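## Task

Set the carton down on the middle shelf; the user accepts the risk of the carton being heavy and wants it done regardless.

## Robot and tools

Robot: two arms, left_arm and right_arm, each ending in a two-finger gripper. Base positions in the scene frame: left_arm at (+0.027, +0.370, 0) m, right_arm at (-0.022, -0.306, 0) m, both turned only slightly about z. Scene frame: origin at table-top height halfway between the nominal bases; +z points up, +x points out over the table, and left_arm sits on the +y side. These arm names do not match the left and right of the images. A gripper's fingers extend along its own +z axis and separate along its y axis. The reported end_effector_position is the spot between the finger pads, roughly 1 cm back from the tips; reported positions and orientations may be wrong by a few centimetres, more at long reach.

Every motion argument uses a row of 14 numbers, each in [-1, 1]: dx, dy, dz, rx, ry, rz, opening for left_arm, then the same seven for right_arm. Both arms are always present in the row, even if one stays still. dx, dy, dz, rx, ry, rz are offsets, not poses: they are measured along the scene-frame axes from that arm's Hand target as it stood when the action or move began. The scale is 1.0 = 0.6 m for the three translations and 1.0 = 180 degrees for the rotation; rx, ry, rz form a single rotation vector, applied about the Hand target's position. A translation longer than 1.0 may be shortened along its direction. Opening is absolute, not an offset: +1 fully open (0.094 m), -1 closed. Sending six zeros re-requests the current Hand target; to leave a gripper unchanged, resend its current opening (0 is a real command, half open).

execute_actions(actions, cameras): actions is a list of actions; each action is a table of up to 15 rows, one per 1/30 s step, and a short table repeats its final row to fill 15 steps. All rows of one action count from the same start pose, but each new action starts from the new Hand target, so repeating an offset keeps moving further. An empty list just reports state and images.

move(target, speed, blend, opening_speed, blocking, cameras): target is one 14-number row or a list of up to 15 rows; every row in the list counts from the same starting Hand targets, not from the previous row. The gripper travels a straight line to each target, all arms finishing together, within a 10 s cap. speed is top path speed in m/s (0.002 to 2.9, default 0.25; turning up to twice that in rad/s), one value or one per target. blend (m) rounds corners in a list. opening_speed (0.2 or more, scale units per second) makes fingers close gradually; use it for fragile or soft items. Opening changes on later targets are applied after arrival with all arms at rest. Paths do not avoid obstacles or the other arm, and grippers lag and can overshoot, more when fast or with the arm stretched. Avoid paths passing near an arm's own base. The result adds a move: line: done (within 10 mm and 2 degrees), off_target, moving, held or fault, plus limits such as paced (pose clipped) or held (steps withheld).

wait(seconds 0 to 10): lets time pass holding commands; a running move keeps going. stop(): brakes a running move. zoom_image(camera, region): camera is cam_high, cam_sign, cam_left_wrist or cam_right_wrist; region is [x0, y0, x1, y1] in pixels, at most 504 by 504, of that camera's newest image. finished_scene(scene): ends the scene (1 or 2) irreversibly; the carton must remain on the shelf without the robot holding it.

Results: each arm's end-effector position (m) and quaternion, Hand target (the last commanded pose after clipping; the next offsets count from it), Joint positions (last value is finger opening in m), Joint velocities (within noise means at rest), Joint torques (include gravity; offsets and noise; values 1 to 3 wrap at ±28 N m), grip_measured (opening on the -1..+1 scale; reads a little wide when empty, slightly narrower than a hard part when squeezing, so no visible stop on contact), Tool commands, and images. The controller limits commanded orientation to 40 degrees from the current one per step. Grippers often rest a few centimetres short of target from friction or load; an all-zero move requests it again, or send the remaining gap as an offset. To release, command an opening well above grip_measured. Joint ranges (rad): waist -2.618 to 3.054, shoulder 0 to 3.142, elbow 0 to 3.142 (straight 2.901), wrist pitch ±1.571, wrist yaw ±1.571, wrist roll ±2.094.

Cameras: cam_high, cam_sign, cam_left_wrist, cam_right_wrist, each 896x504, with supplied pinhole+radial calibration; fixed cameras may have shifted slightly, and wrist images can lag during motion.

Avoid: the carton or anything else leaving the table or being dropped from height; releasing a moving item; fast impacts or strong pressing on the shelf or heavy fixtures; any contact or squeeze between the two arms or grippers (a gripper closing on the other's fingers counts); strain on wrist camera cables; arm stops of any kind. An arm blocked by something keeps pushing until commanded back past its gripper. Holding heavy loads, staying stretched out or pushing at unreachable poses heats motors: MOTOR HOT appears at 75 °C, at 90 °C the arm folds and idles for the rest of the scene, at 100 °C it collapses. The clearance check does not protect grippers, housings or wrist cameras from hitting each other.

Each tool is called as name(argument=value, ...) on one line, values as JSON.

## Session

execute_actions(actions=[])

Scene clock: 0.00 s.
left_arm: end_effector_position=(+0.3840, +0.3997, +0.2435) grip_measured=+1.000 end_effector_quat_wxyz=(+0.611, -0.076, +0.788, +0.021) | right_arm: end_effector_position=(+0.4189, -0.2862, +0.1924) grip_measured=+1.000 end_effector_quat_wxyz=(+0.501, +0.133, +0.853, -0.063)
Joint positions: left_arm=[0.059 0.946 0.603 0.086 -0.093 -0.086 0.094] | right_arm=[0.272 1.469 0.978 -0.077 0.425 0.287 0.094]
Joint velocities: within noise
Joint torques (N m): no reading
Motor temperatures (°C): left_arm=[27 37 33 35 30 28 30] | right_arm=[28 36 31 33 28 27 32]
Heat: left arm: 37 °C; right arm: 36 °C.
Hand target: left_arm +0.3831, +0.3998, +0.2455; +0.611, -0.076, +0.788, +0.021 | right_arm +0.4178, -0.2873, +0.1939; +0.500, +0.134, +0.853, -0.066
Tool commands: left_gripper/opening=+1.0 right_gripper/opening=+1.0
camera_calibration:
cam_left_wrist: T_world_to_cam=[[0.0919198, -0.995213, -0.0331928, 0.370929], [-0.856614, -0.0620349, -0.512216, 0.492429], [0.507705, 0.0755162, -0.858215, 0.108981], [0, 0, 0, 1]] pos_world=[0.332396, 0.391471, 0.358071]
cam_right_wrist: T_world_to_cam=[[-0.369816, -0.920183, -0.128448, -0.0800845], [-0.872521, 0.391468, -0.292335, 0.549617], [0.319285, 0.00396382, -0.94765, 0.176697], [0, 0, 0, 1]] pos_world=[0.393519, -0.28955, 0.317833]

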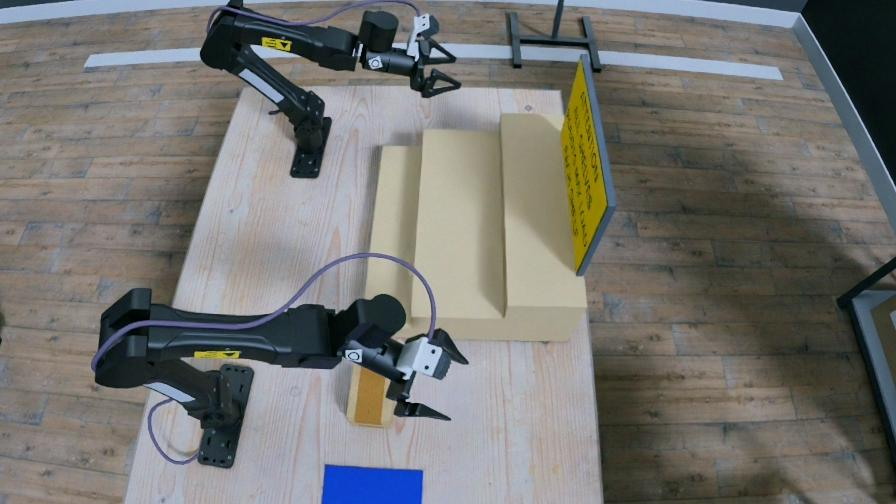

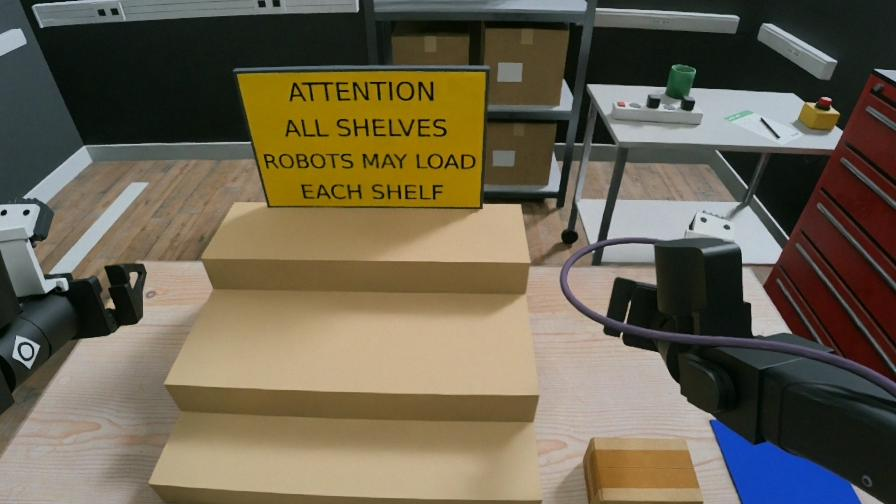

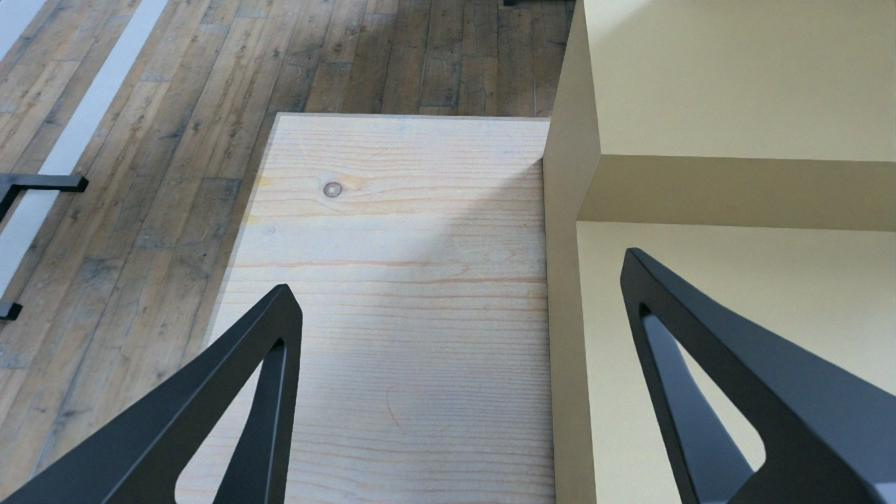

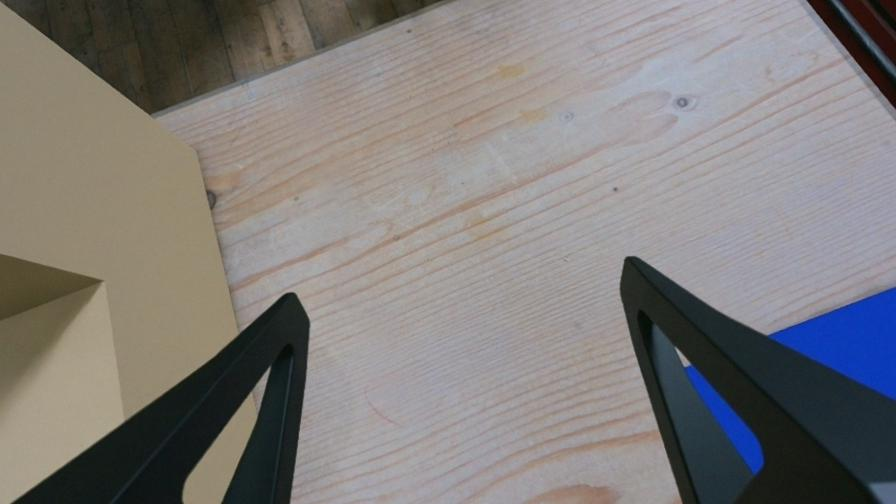

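zoom_image(camera="cam_sign", region=[560, 420, 728, 504])

zoom_image(camera="cam_high", region=[320, 330, 460, 440])

Scaled by 3.000 from the camera's 896x504 image, which has a finer 1280x720 frame.

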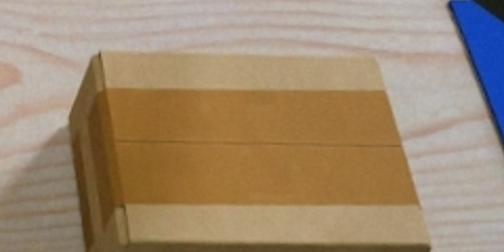

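Scaled by 3.600 from the camera's 896x504 image, which has a finer 1280x720 frame.

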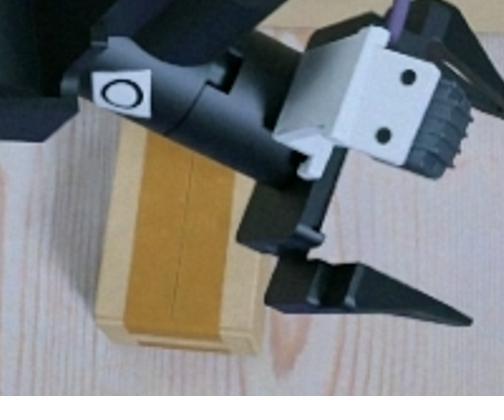

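move(target=[[0,0,0,0,0,0,1, -0.1047,-0.0412,-0.0482,-0.1439,0.2093,0.2621,1],[0,0,0,0,0,0,1, -0.2527,-0.0268,-0.1037,-0.1352,0.1821,0.5569,1]], speed=0.5, blend=[0.03,0])

Scene clock: 5.90 s.
left_arm: end_effector_position=(+0.3840, +0.3997, +0.2435) grip_measured=+1.000 end_effector_quat_wxyz=(+0.611, -0.076, +0.788, +0.021) | right_arm: end_effector_position=(+0.2631, -0.3052, +0.1281) grip_measured=+1.000 end_effector_quat_wxyz=(-0.150, +0.672, -0.713, -0.135)
Joint positions: left_arm=[0.059 0.946 0.603 0.086 -0.093 -0.086 0.094] | right_arm=[-0.19 1.654 1.342 -1.332 -0.401 -1.775 0.094]
Joint velocities: within noise
Joint torques (N m): left_arm=[0.03 -2.69 8.17 1.64 0.01 -0.02] | right_arm=[-0.69 -5.37 9.48 -0.18 -0.49 -0.12]
Motor temperatures (°C): left_arm=[27 37 34 37 30 28 30] | right_arm=[28 36 32 34 28 27 32]
Heat: left arm: 37 °C; right arm: 36 °C.
Hand target: left_arm +0.3831, +0.3998, +0.2455; +0.611, -0.076, +0.788, +0.021 | right_arm +0.2662, -0.3034, +0.1317; -0.158, +0.669, -0.711, -0.148
Off the commanded pose: left_arm 0.002 m, 0 deg | right_arm 0.005 m, 2 deg.
move: done
camera_calibration:
cam_left_wrist: T_world_to_cam=[[0.0919198, -0.995213, -0.0331928, 0.370929], [-0.856614, -0.0620349, -0.512216, 0.492429], [0.507705, 0.0755162, -0.858215, 0.108981], [0, 0, 0, 1]] pos_world=[0.332396, 0.391471, 0.358071]
cam_right_wrist: T_world_to_cam=[[0.981209, -0.191814, -0.0209072, -0.310405], [-0.173498, -0.924507, 0.33939, -0.264191], [-0.0844288, -0.329385, -0.940413, 0.16917], [0, 0, 0, 1]] pos_world=[0.273018, -0.248065, 0.242264]

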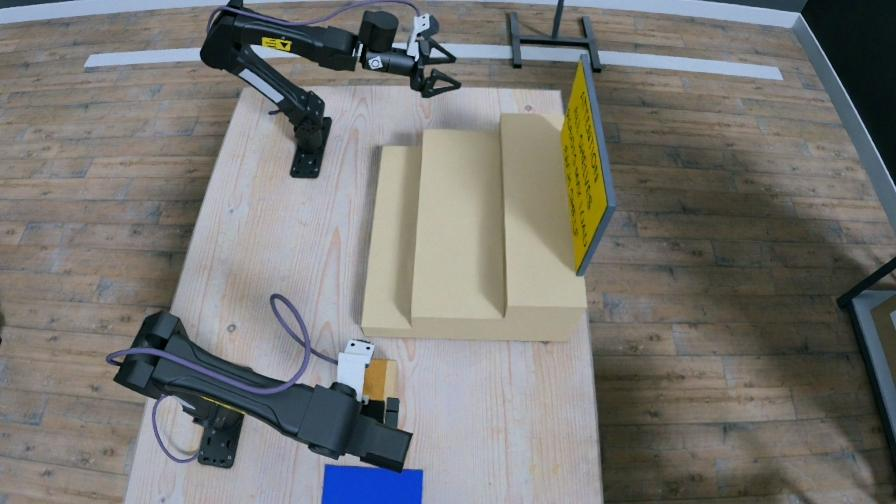

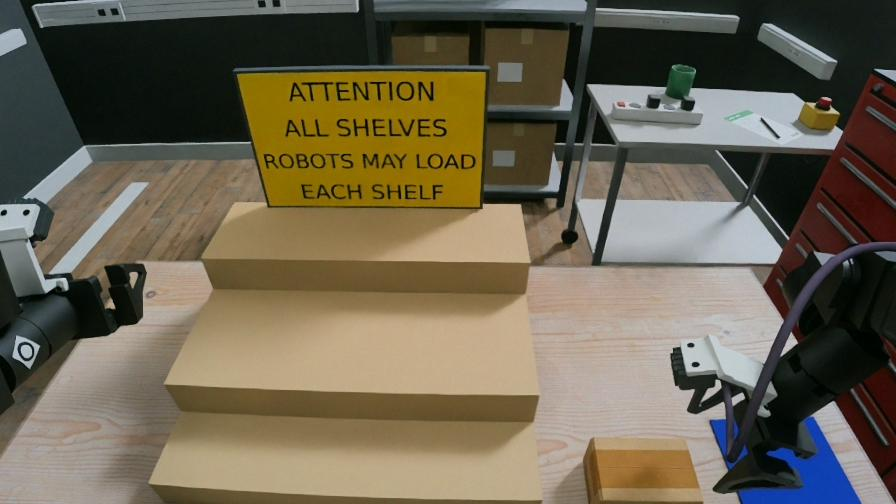

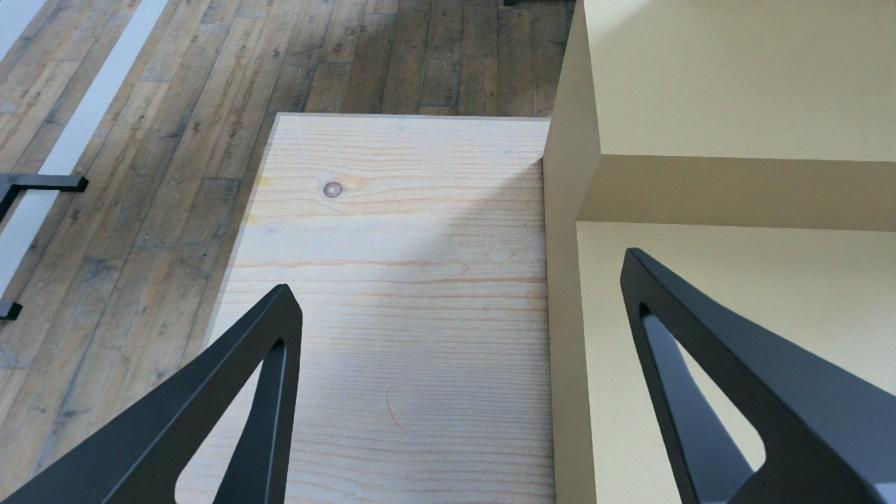

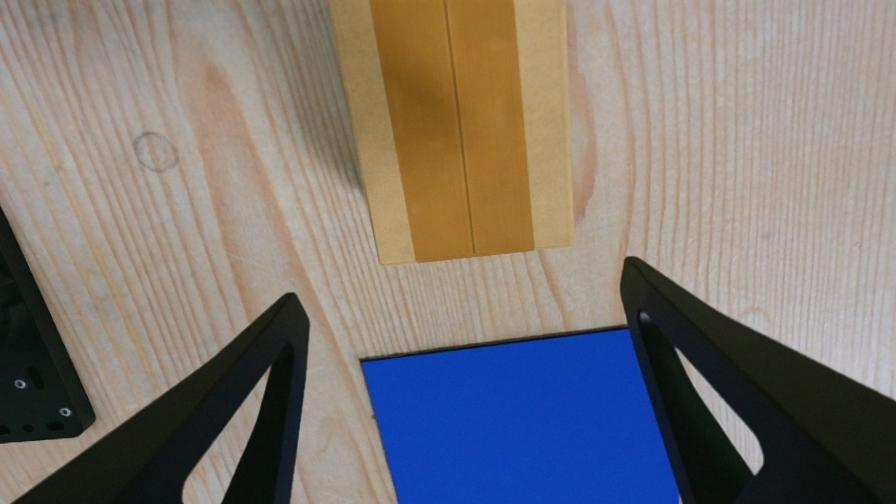

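move(target=[[0,0,0,0,0,0,1, 0.0022,0.047,-0.0932,0,0,0,1],[0,0,0,0,0,0,1, 0.001,0.0857,-0.1762,0,0,0,1],[0,0,0,0,0,0,1, 0.001,0.0857,-0.1762,0,0,0,0.45]], speed=[0.22,0.15,0.15], blend=[0.02,0,0], opening_speed=0.9, cameras=["cam_sign","cam_right_wrist"])

Scene clock: 9.30 s.
left_arm: end_effector_position=(+0.3840, +0.3997, +0.2435) grip_measured=+1.000 end_effector_quat_wxyz=(+0.611, -0.076, +0.788, +0.021) | right_arm: end_effector_position=(+0.2794, -0.2580, +0.0342) grip_measured=+0.458 end_effector_quat_wxyz=(-0.170, +0.672, -0.711, -0.123)
Joint positions: left_arm=[0.059 0.946 0.603 0.086 -0.093 -0.086 0.094] | right_arm=[-0.029 1.72 1.025 -0.83 -0.421 -1.592 0.068]
Joint velocities: within noise
Joint torques (N m): left_arm=[-0.02 -2.65 8.25 1.64 -0.04 -0.04] | right_arm=[0.68 -5.96 4.48 0.12 -0.37 -0.04]
Motor temperatures (°C): left_arm=[27 37 35 38 30 28 30] | right_arm=[28 36 32 34 28 27 32]
Heat: left arm: 38 °C; right arm: 36 °C.
Hand target: left_arm +0.3831, +0.3998, +0.2455; +0.611, -0.076, +0.788, +0.021 | right_arm +0.2667, -0.2520, +0.0260; -0.157, +0.669, -0.711, -0.148
Off the commanded pose: left_arm 0.002 m, 0 deg | right_arm 0.016 m, 3 deg.
move: off_target (right_arm); target 3's new opening was sent with right_arm's hand 0.016 m and 3 deg from that target
camera_calibration:
cam_right_wrist: T_world_to_cam=[[0.979845, -0.198462, 0.0227073, -0.322076], [-0.195118, -0.92653, 0.32167, -0.179645], [-0.0428004, -0.319618, -0.946579, 0.0888842], [0, 0, 0, 1]] pos_world=[0.284337, -0.201957, 0.149236]
Images, in order (width x height): cam_sign 896x504, cam_right_wrist 896x504.

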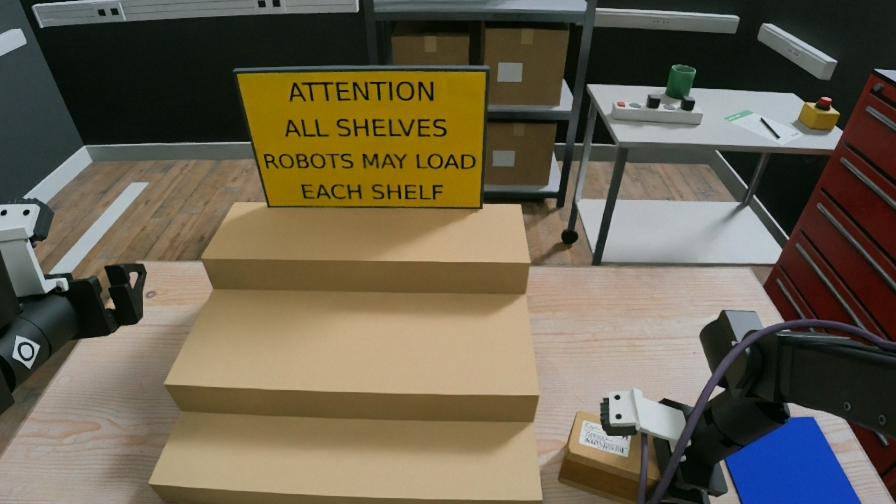

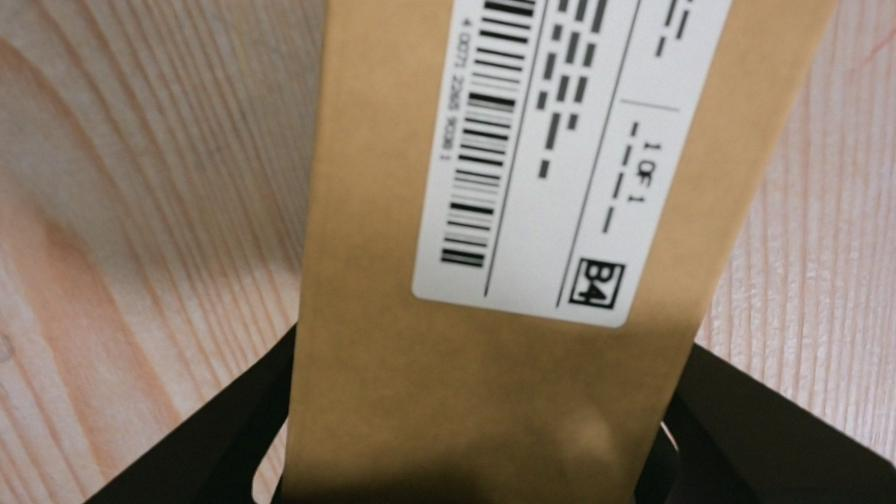

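zoom_image(camera="cam_sign", region=[530, 380, 760, 504])

Scaled by 2.191 from the camera's 896x504 image, which has a finer 1280x720 frame.

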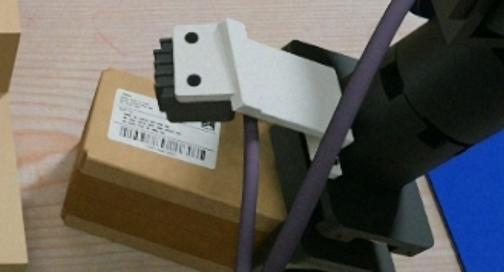

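move(target=[[0,0,0,0,0,0,1, 0.0212,-0.01,0.0137,0,0,0,1],[0,0,0,0,0,0,1, 0.0097,-0.0705,0.1505,0,0,0,1],[0,0,0,0,0,0,1, 0.0162,-0.0367,0.1677,0,0,-0.0972,1]], speed=[0.1,0.15,0.2], opening_speed=0.9)

Scene clock: 15.07 s.
left_arm: end_effector_position=(+0.3840, +0.3997, +0.2435) grip_measured=+1.000 end_effector_quat_wxyz=(+0.611, -0.076, +0.788, +0.021) | right_arm: end_effector_position=(+0.2816, -0.2790, +0.1255) grip_measured=+0.998 end_effector_quat_wxyz=(+0.173, -0.552, +0.807, +0.119)
Joint positions: left_arm=[0.059 0.946 0.603 0.086 -0.093 -0.086 0.094] | right_arm=[-0.093 1.58 1.25 -1.145 -0.412 -1.332 0.094]
Joint velocities: within noise
Joint torques (N m): left_arm=[-0.25 -2.76 8.18 1.66 0.02 -0.03] | right_arm=[0.59 -8.4 4.82 0.45 -0.36 -0.03]
Motor temperatures (°C): left_arm=[27 37 36 39 30 28 30] | right_arm=[28 37 32 34 28 27 32]
Heat: left arm: 39 °C; right arm: 37 °C.
Hand target: left_arm +0.3831, +0.3998, +0.2455; +0.611, -0.076, +0.788, +0.021 | right_arm +0.2765, -0.2740, +0.1267; +0.178, -0.553, +0.804, +0.123
Off the commanded pose: left_arm 0.002 m, 0 deg | right_arm 0.007 m, 1 deg.
move: done
camera_calibration:
cam_left_wrist: T_world_to_cam=[[0.0919198, -0.995213, -0.0331928, 0.370929], [-0.856614, -0.0620349, -0.512216, 0.492429], [0.507705, 0.0755162, -0.858215, 0.108981], [0, 0, 0, 1]] pos_world=[0.332396, 0.391471, 0.358071]
cam_right_wrist: T_world_to_cam=[[0.875646, -0.48183, -0.0329227, -0.373188], [-0.446371, -0.833461, 0.325725, -0.131884], [-0.184384, -0.270524, -0.944891, 0.22204], [0, 0, 0, 1]] pos_world=[0.308852, -0.229667, 0.240475]

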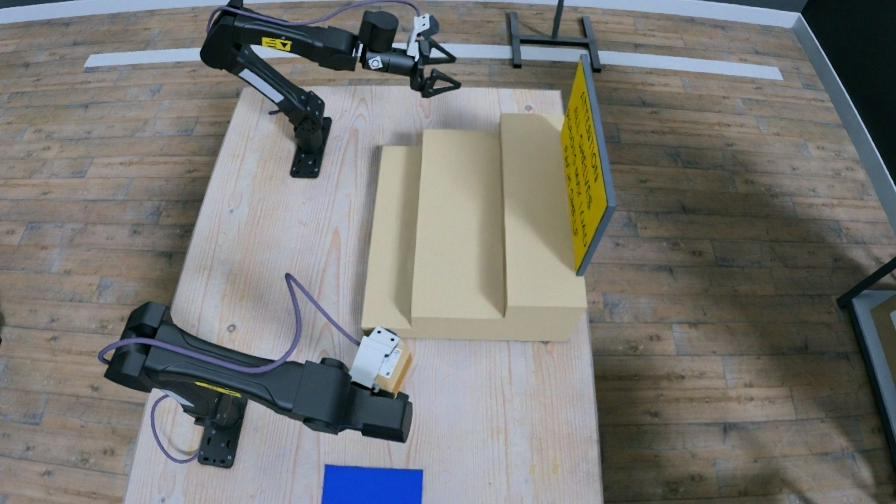

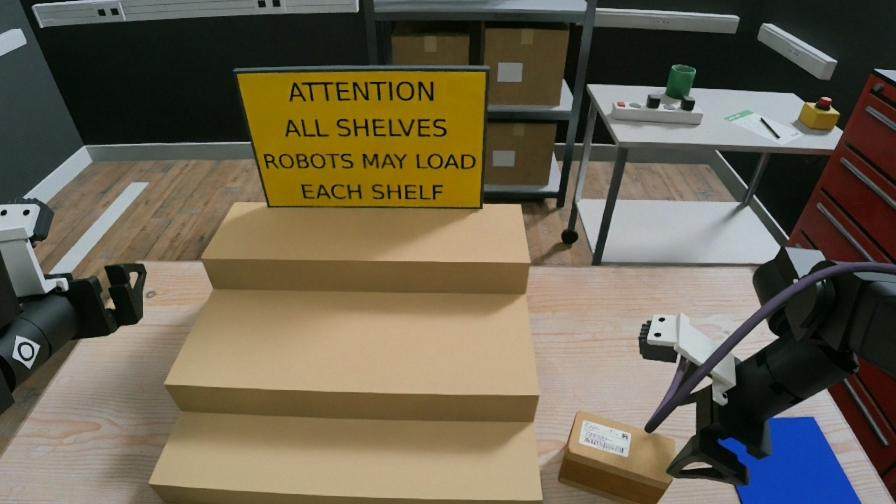

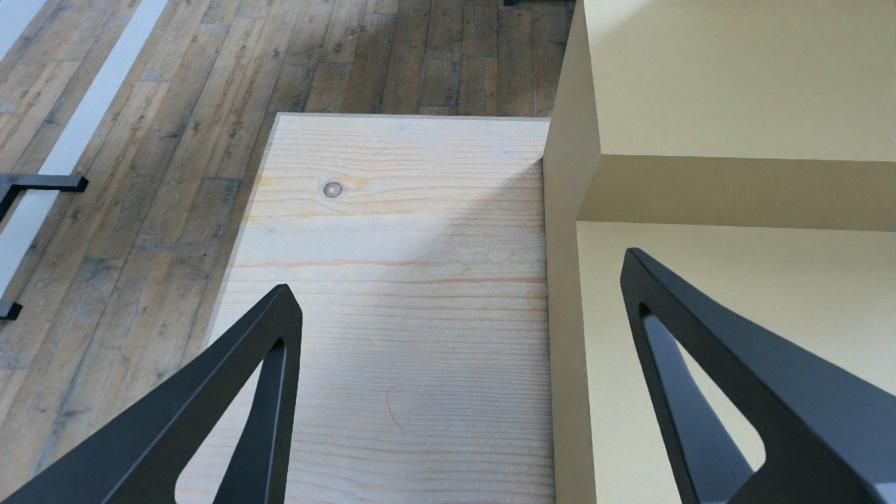

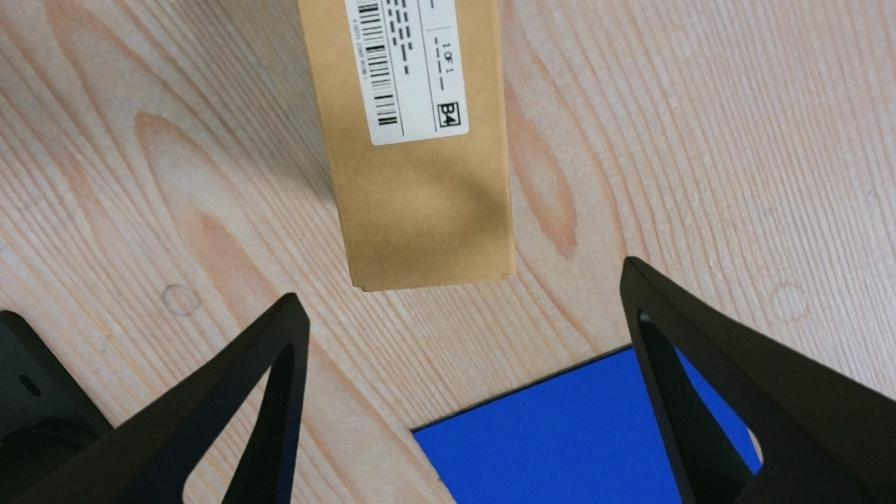

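move(target=[[0,0,0,0,0,0,1, -0.0012,0.0458,-0.0702,0,0,-0.01,1],[0,0,0,0,0,0,1, 0.0112,0.0778,-0.1462,0,0,-0.01,1]], speed=[0.2,0.15], blend=[0.02,0], cameras=["cam_sign","cam_right_wrist"])

Scene clock: 17.43 s.
left_arm: end_effector_position=(+0.3840, +0.3997, +0.2435) grip_measured=+1.000 end_effector_quat_wxyz=(+0.611, -0.076, +0.788, +0.021) | right_arm: end_effector_position=(+0.2899, -0.2313, +0.0475) grip_measured=+0.998 end_effector_quat_wxyz=(+0.189, -0.541, +0.813, +0.107)
Joint positions: left_arm=[0.059 0.946 0.603 0.086 -0.093 -0.086 0.094] | right_arm=[0.08 1.618 0.957 -0.694 -0.384 -1.11 0.094]
Joint velocities: within noise
Joint torques (N m): left_arm=[0.2 -2.47 8.21 1.65 -0.02 -0.02] | right_arm=[0.59 -5.57 4.86 0.7 -0.33 -0.02]
Motor temperatures (°C): left_arm=[27 37 36 39 30 28 30] | right_arm=[28 37 32 34 28 27 32]
Heat: left arm: 39 °C; right arm: 37 °C.
Hand target: left_arm +0.3831, +0.3998, +0.2455; +0.611, -0.076, +0.788, +0.021 | right_arm +0.2831, -0.2274, +0.0389; +0.180, -0.540, +0.813, +0.120
Off the commanded pose: left_arm 0.002 m, 0 deg | right_arm 0.012 m, 2 deg.
move: off_target (right_arm)
camera_calibration:
cam_right_wrist: T_world_to_cam=[[0.860287, -0.5098, -0.00326234, -0.36345], [-0.484078, -0.818855, 0.308456, -0.0478671], [-0.159922, -0.263781, -0.951233, 0.157457], [0, 0, 0, 1]] pos_world=[0.314681, -0.182949, 0.163357]
Images, in order (width x height): cam_sign 896x504, cam_right_wrist 896x504.

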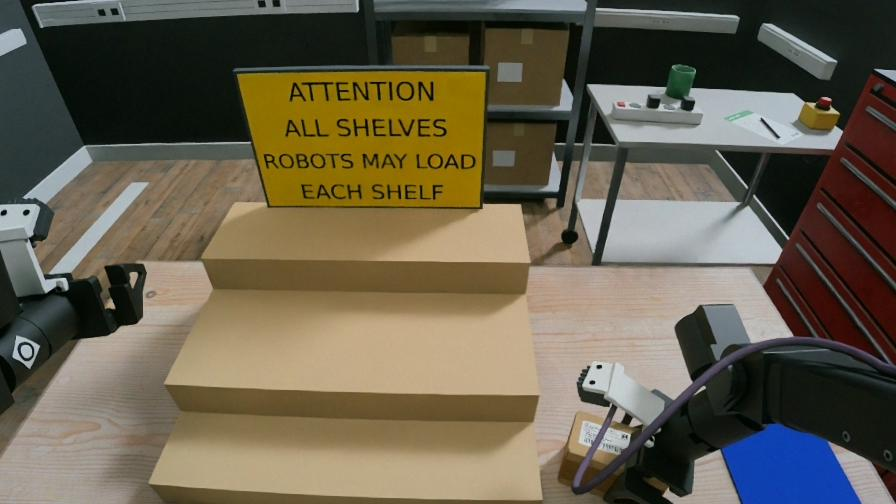

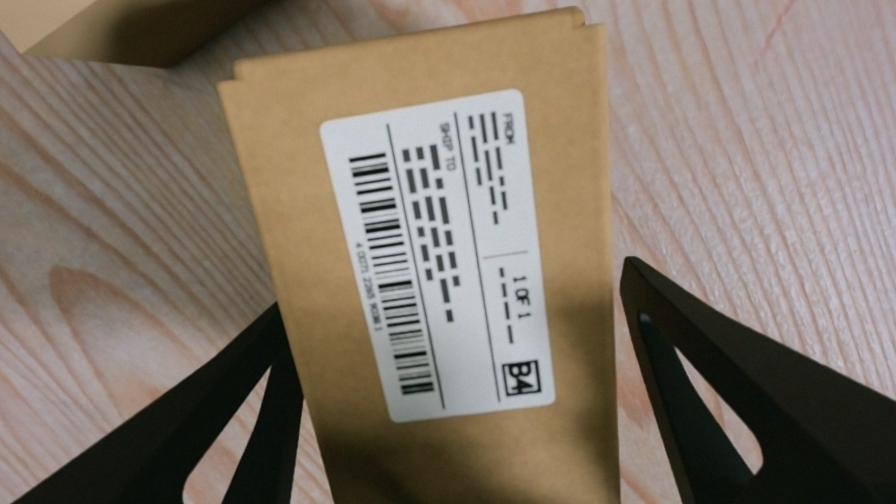

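move(target=[[0,0,0,0,0,0,1, 0,0,0,0,0,0,0.0],[0,0,0,0,0,0,1, 0.003,-0.002,0.09,0,0,0,0.0]], speed=[0.15,0.12], opening_speed=1.0, cameras=["cam_sign","cam_right_wrist"])

Scene clock: 20.07 s.
left_arm: end_effector_position=(+0.3840, +0.3997, +0.2435) grip_measured=+1.000 end_effector_quat_wxyz=(+0.611, -0.076, +0.788, +0.021) | right_arm: end_effector_position=(+0.2782, -0.2337, +0.0757) grip_measured=+0.254 end_effector_quat_wxyz=(+0.156, -0.536, +0.821, +0.120)
Joint positions: left_arm=[0.059 0.946 0.603 0.086 -0.093 -0.086 0.094] | right_arm=[0.08 1.591 1.065 -0.899 -0.371 -1.109 0.059]
Joint velocities: within noise
Joint torques (N m): left_arm=[0.06 -2.77 8.25 1.66 -0.01 -0.06] | right_arm=[0.18 -8.38 9.88 0.38 -0.45 -0.08]
Motor temperatures (°C): left_arm=[27 37 36 40 30 28 30] | right_arm=[28 37 32 34 28 27 32]
Heat: left arm: 40 °C; right arm: 37 °C.
Hand target: left_arm +0.3831, +0.3998, +0.2455; +0.611, -0.076, +0.788, +0.021 | right_arm +0.2850, -0.2285, +0.0929; +0.180, -0.540, +0.813, +0.120
Off the commanded pose: left_arm 0.002 m, 0 deg | right_arm 0.019 m, 3 deg.
move: off_target (right_arm)
camera_calibration:
cam_right_wrist: T_world_to_cam=[[0.856248, -0.513363, -0.0574318, -0.350135], [-0.463496, -0.812604, 0.353337, -0.0718254], [-0.228059, -0.275925, -0.933732, 0.19665], [0, 0, 0, 1]] pos_world=[0.31136, -0.183851, 0.188888]
Images, in order (width x height): cam_sign 896x504, cam_right_wrist 896x504.

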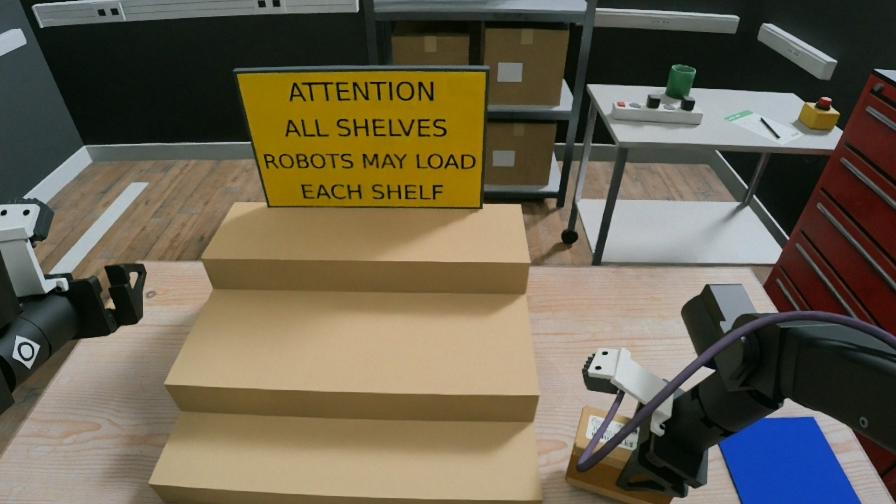

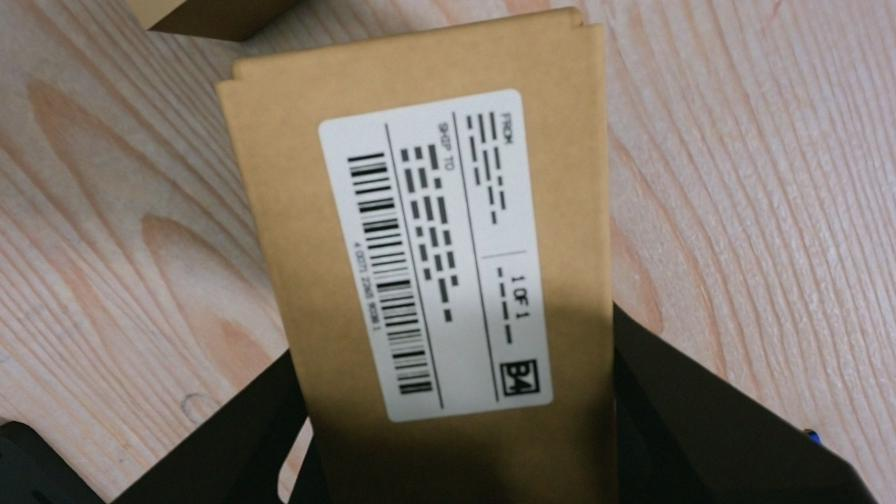

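move(target=[[0,0,0,0,0,0,1, 0,-0.0108,0.2035,0,0,0,0.0],[0,0,0,0,0,0,1, 0.2383,0.2992,0.2035,0,0,-0.1956,0.0]], speed=[0.2,0.25], blend=[0.03,0])

Scene clock: 24.27 s.
left_arm: end_effector_position=(+0.3840, +0.3997, +0.2435) grip_measured=+1.000 end_effector_quat_wxyz=(+0.611, -0.076, +0.788, +0.021) | right_arm: end_effector_position=(+0.4206, -0.0519, +0.2134) grip_measured=+0.254 end_effector_quat_wxyz=(+0.199, -0.273, +0.939, +0.060)
Joint positions: left_arm=[0.059 0.946 0.603 0.086 -0.093 -0.086 0.094] | right_arm=[0.57 2.255 2.508 -1.406 -0.026 -0.049 0.059]
Joint velocities: within noise
Joint torques (N m): left_arm=[-0.12 -2.55 8.32 1.62 0 0] | right_arm=[-0.06 -10.18 10.73 1.07 0.05 0.02]
Motor temperatures (°C): left_arm=[27 37 37 40 30 28 30] | right_arm=[28 37 32 34 28 27 32]
Heat: left arm: 40 °C; right arm: 37 °C.
Hand target: left_arm +0.3831, +0.3998, +0.2455; +0.611, -0.076, +0.788, +0.021 | right_arm +0.4278, -0.0489, +0.2150; +0.208, -0.269, +0.938, +0.060
Off the commanded pose: left_arm 0.002 m, 0 deg | right_arm 0.008 m, 1 deg.
move: done
camera_calibration:
cam_left_wrist: T_world_to_cam=[[0.0919198, -0.995213, -0.0331928, 0.370929], [-0.856614, -0.0620349, -0.512216, 0.492429], [0.507705, 0.0755162, -0.858215, 0.108981], [0, 0, 0, 1]] pos_world=[0.332396, 0.391471, 0.358071]
cam_right_wrist: T_world_to_cam=[[0.420418, -0.906668, -0.034656, -0.212792], [-0.851531, -0.407463, 0.329953, 0.282396], [-0.313279, -0.109208, -0.943361, 0.454362], [0, 0, 0, 1]] pos_world=[0.472272, -0.0282457, 0.328076]

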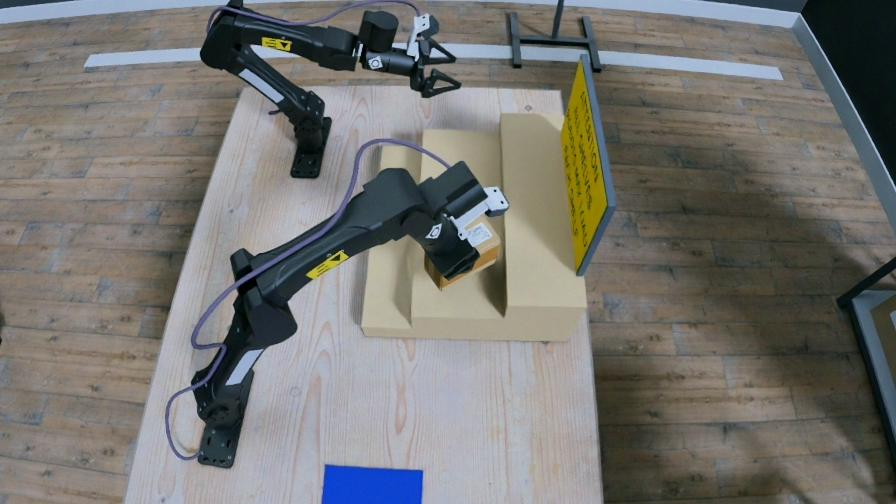

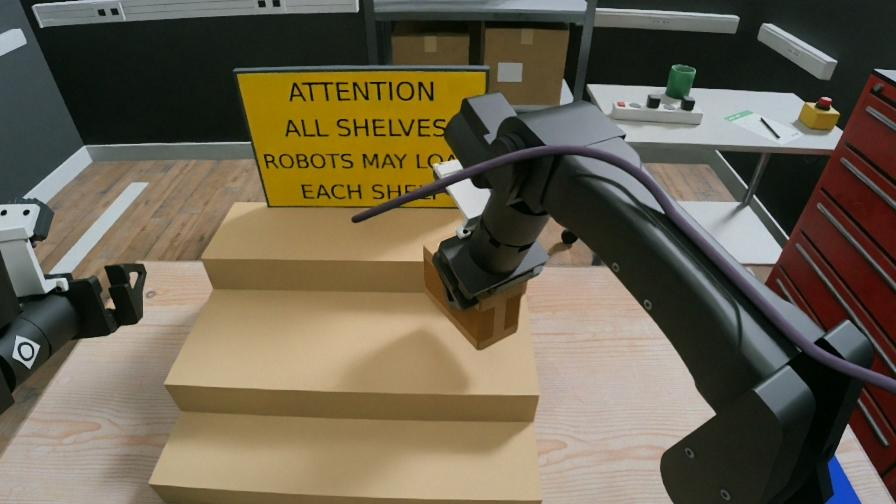

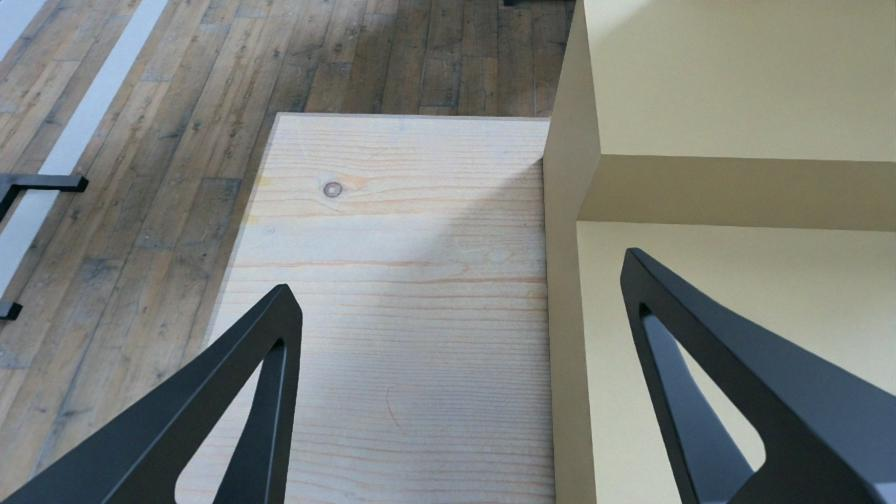

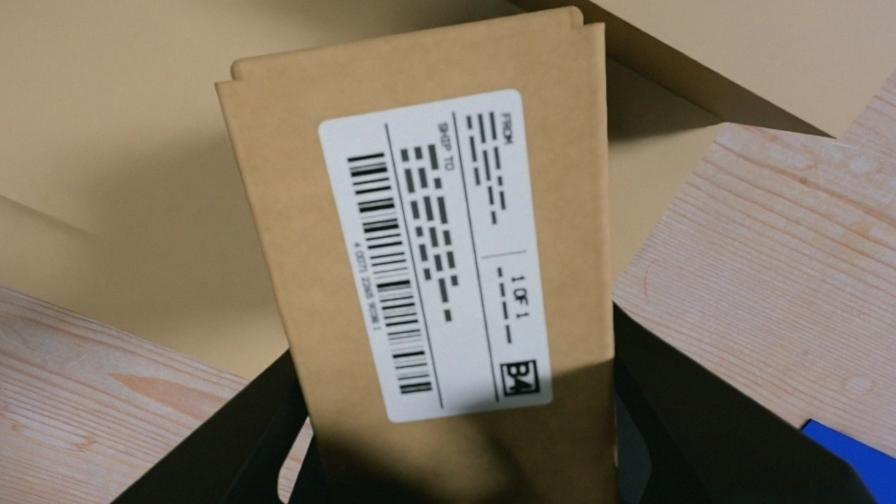

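move(target=[[0,0,0,0,0,0,1, 0,0,-0.0583,0,0,0,0.0],[0,0,0,0,0,0,1, 0,0,-0.095,0,0,0,0.0]], speed=[0.15,0.05], cameras=["cam_sign","cam_right_wrist"])

Scene clock: 25.93 s.
left_arm: end_effector_position=(+0.3840, +0.3997, +0.2435) grip_measured=+1.000 end_effector_quat_wxyz=(+0.611, -0.076, +0.788, +0.021) | right_arm: end_effector_position=(+0.4247, -0.0506, +0.1626) grip_measured=+0.254 end_effector_quat_wxyz=(+0.200, -0.272, +0.940, +0.058)
Joint positions: left_arm=[0.059 0.946 0.603 0.086 -0.093 -0.086 0.094] | right_arm=[0.57 2.159 2.131 -1.124 -0.021 -0.048 0.059]
Joint velocities: within noise
Joint torques (N m): left_arm=[0.02 -2.7 8.14 1.58 0.02 -0.06] | right_arm=[-0.06 -12.22 4.34 1.48 0 0.01]
Motor temperatures (°C): left_arm=[27 37 37 41 30 28 30] | right_arm=[28 38 32 34 28 27 32]
Heat: left arm: 41 °C; right arm: 38 °C.
Hand target: left_arm +0.3831, +0.3998, +0.2455; +0.611, -0.076, +0.788, +0.021 | right_arm +0.4279, -0.0489, +0.1581; +0.208, -0.269, +0.938, +0.060
Off the commanded pose: left_arm 0.002 m, 0 deg | right_arm 0.006 m, 1 deg.
move: done
camera_calibration:
cam_right_wrist: T_world_to_cam=[[0.418049, -0.907912, -0.030525, -0.21493], [-0.853747, -0.404146, 0.328302, 0.304536], [-0.310406, -0.111185, -0.94408, 0.406654], [0, 0, 0, 1]] pos_world=[0.476076, -0.0268464, 0.277373]
Images, in order (width x height): cam_sign 896x504, cam_right_wrist 896x504.

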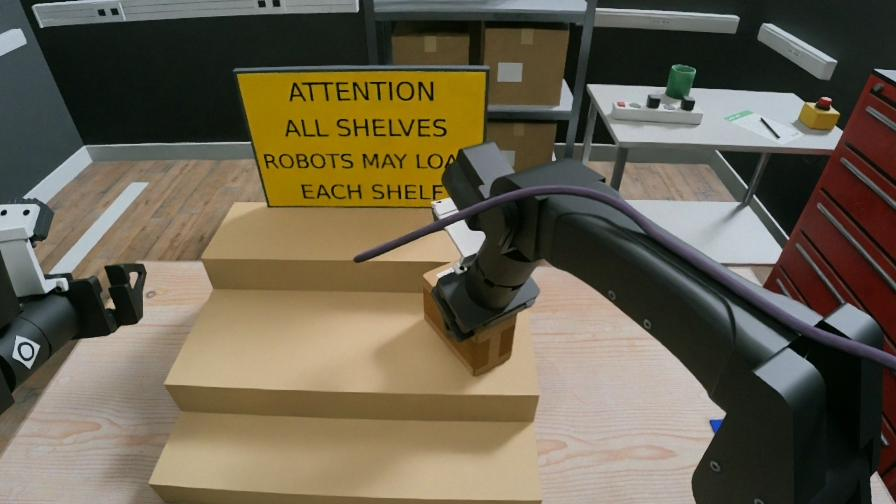

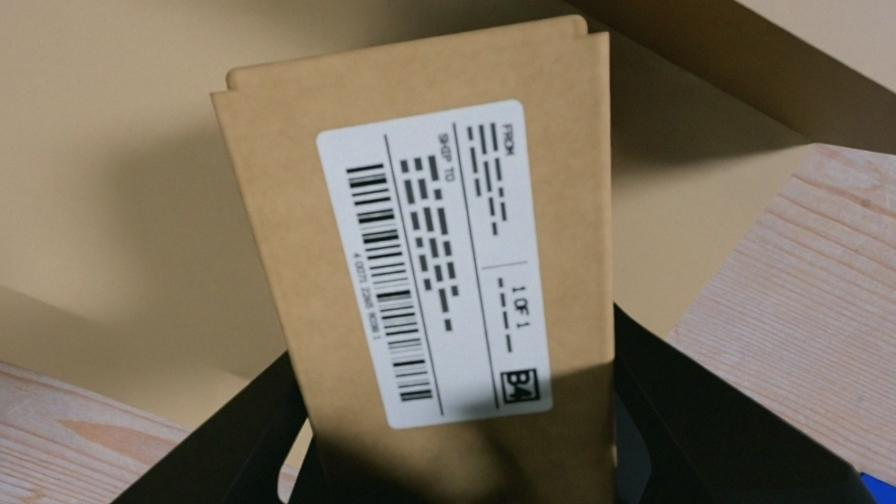

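move(target=[[0,0,0,0,0,0,1, 0,0,0.0058,0,0,0,0.0],[0,0,0,0,0,0,1, 0,0,0.0058,0,0,0,1],[0,0,0,0,0,0,1, -0.0508,-0.0317,0.135,0,0,0,1]], speed=[0.06,0.1,0.22], opening_speed=1.2)

Scene clock: 29.53 s.
left_arm: end_effector_position=(+0.3840, +0.3997, +0.2435) grip_measured=+1.000 end_effector_quat_wxyz=(+0.611, -0.076, +0.788, +0.021) | right_arm: end_effector_position=(+0.3978, -0.0657, +0.2291) grip_measured=+0.998 end_effector_quat_wxyz=(+0.200, -0.272, +0.939, +0.058)
Joint positions: left_arm=[0.059 0.946 0.603 0.086 -0.093 -0.086 0.094] | right_arm=[0.57 2.115 2.341 -1.377 -0.021 -0.048 0.094]
Joint velocities: within noise
Joint torques (N m): left_arm=[-0.06 -2.61 7.92 1.65 -0.03 -0.07] | right_arm=[-0.39 -11.51 9.35 0.9 -0.01 -0.04]
Motor temperatures (°C): left_arm=[27 37 37 41 30 28 30] | right_arm=[28 38 33 34 28 27 32]
Heat: left arm: 41 °C; right arm: 38 °C.
Hand target: left_arm +0.3831, +0.3998, +0.2455; +0.611, -0.076, +0.788, +0.021 | right_arm +0.3974, -0.0679, +0.2391; +0.208, -0.269, +0.938, +0.060
Off the commanded pose: left_arm 0.002 m, 0 deg | right_arm 0.010 m, 1 deg.
move: done
camera_calibration:
cam_left_wrist: T_world_to_cam=[[0.0919198, -0.995213, -0.0331928, 0.370929], [-0.856614, -0.0620349, -0.512216, 0.492429], [0.507705, 0.0755162, -0.858215, 0.108981], [0, 0, 0, 1]] pos_world=[0.332396, 0.391471, 0.358071]
cam_right_wrist: T_world_to_cam=[[0.417782, -0.908026, -0.0307748, -0.215121], [-0.854055, -0.404053, 0.327614, 0.253929], [-0.309916, -0.110588, -0.94431, 0.459261], [0, 0, 0, 1]] pos_world=[0.449076, -0.0419461, 0.343873]

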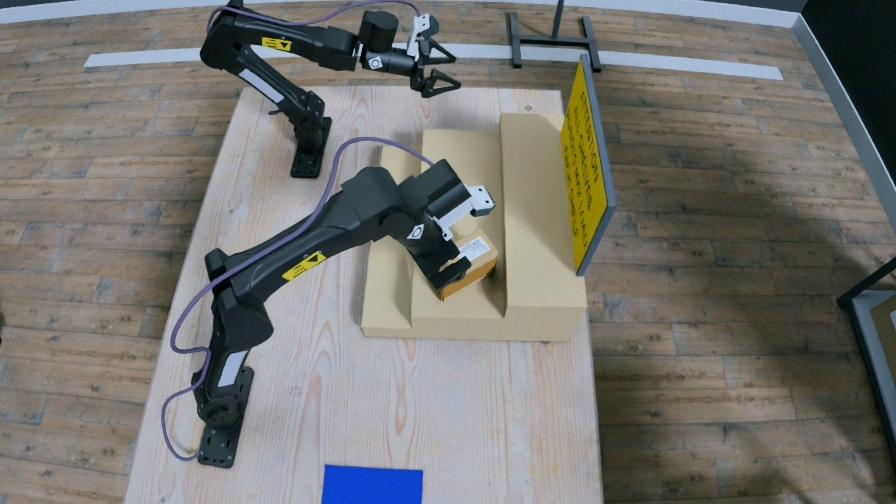

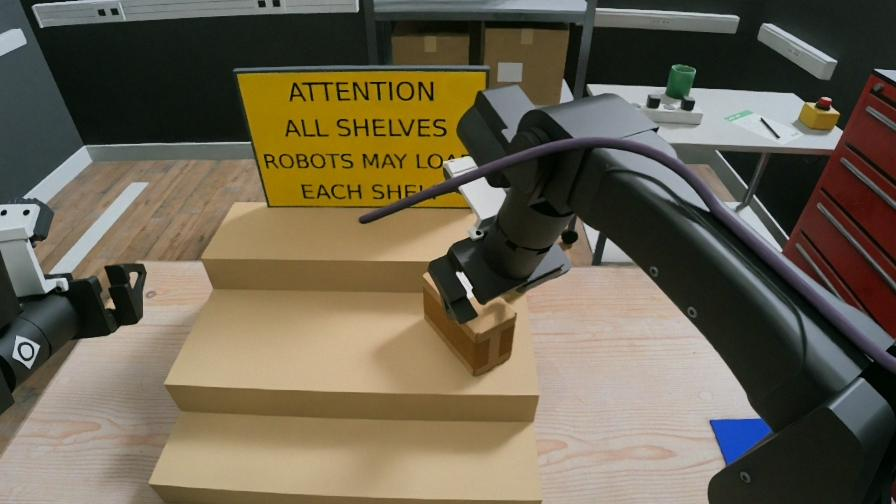

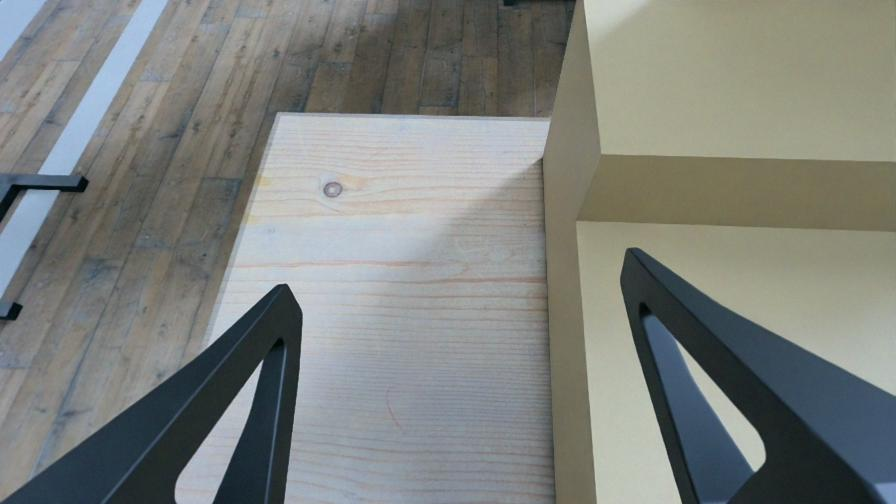

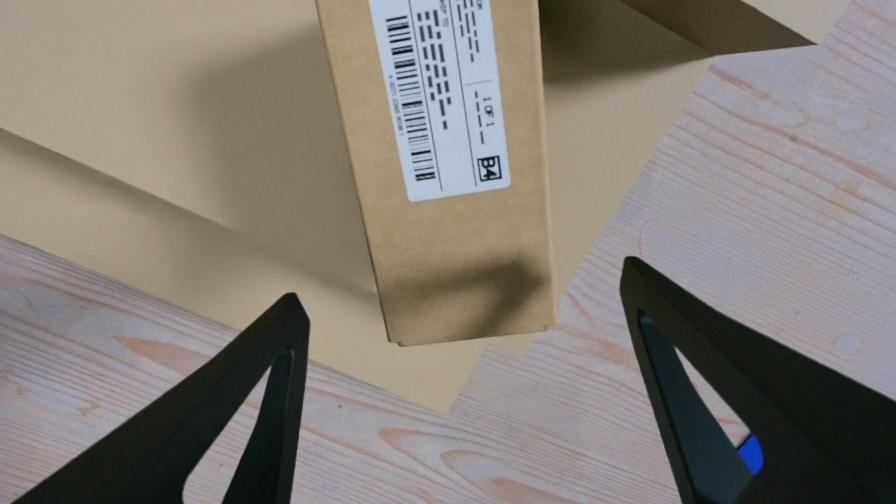

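finished_scene(scene=2)

The scene is finished: the task was done.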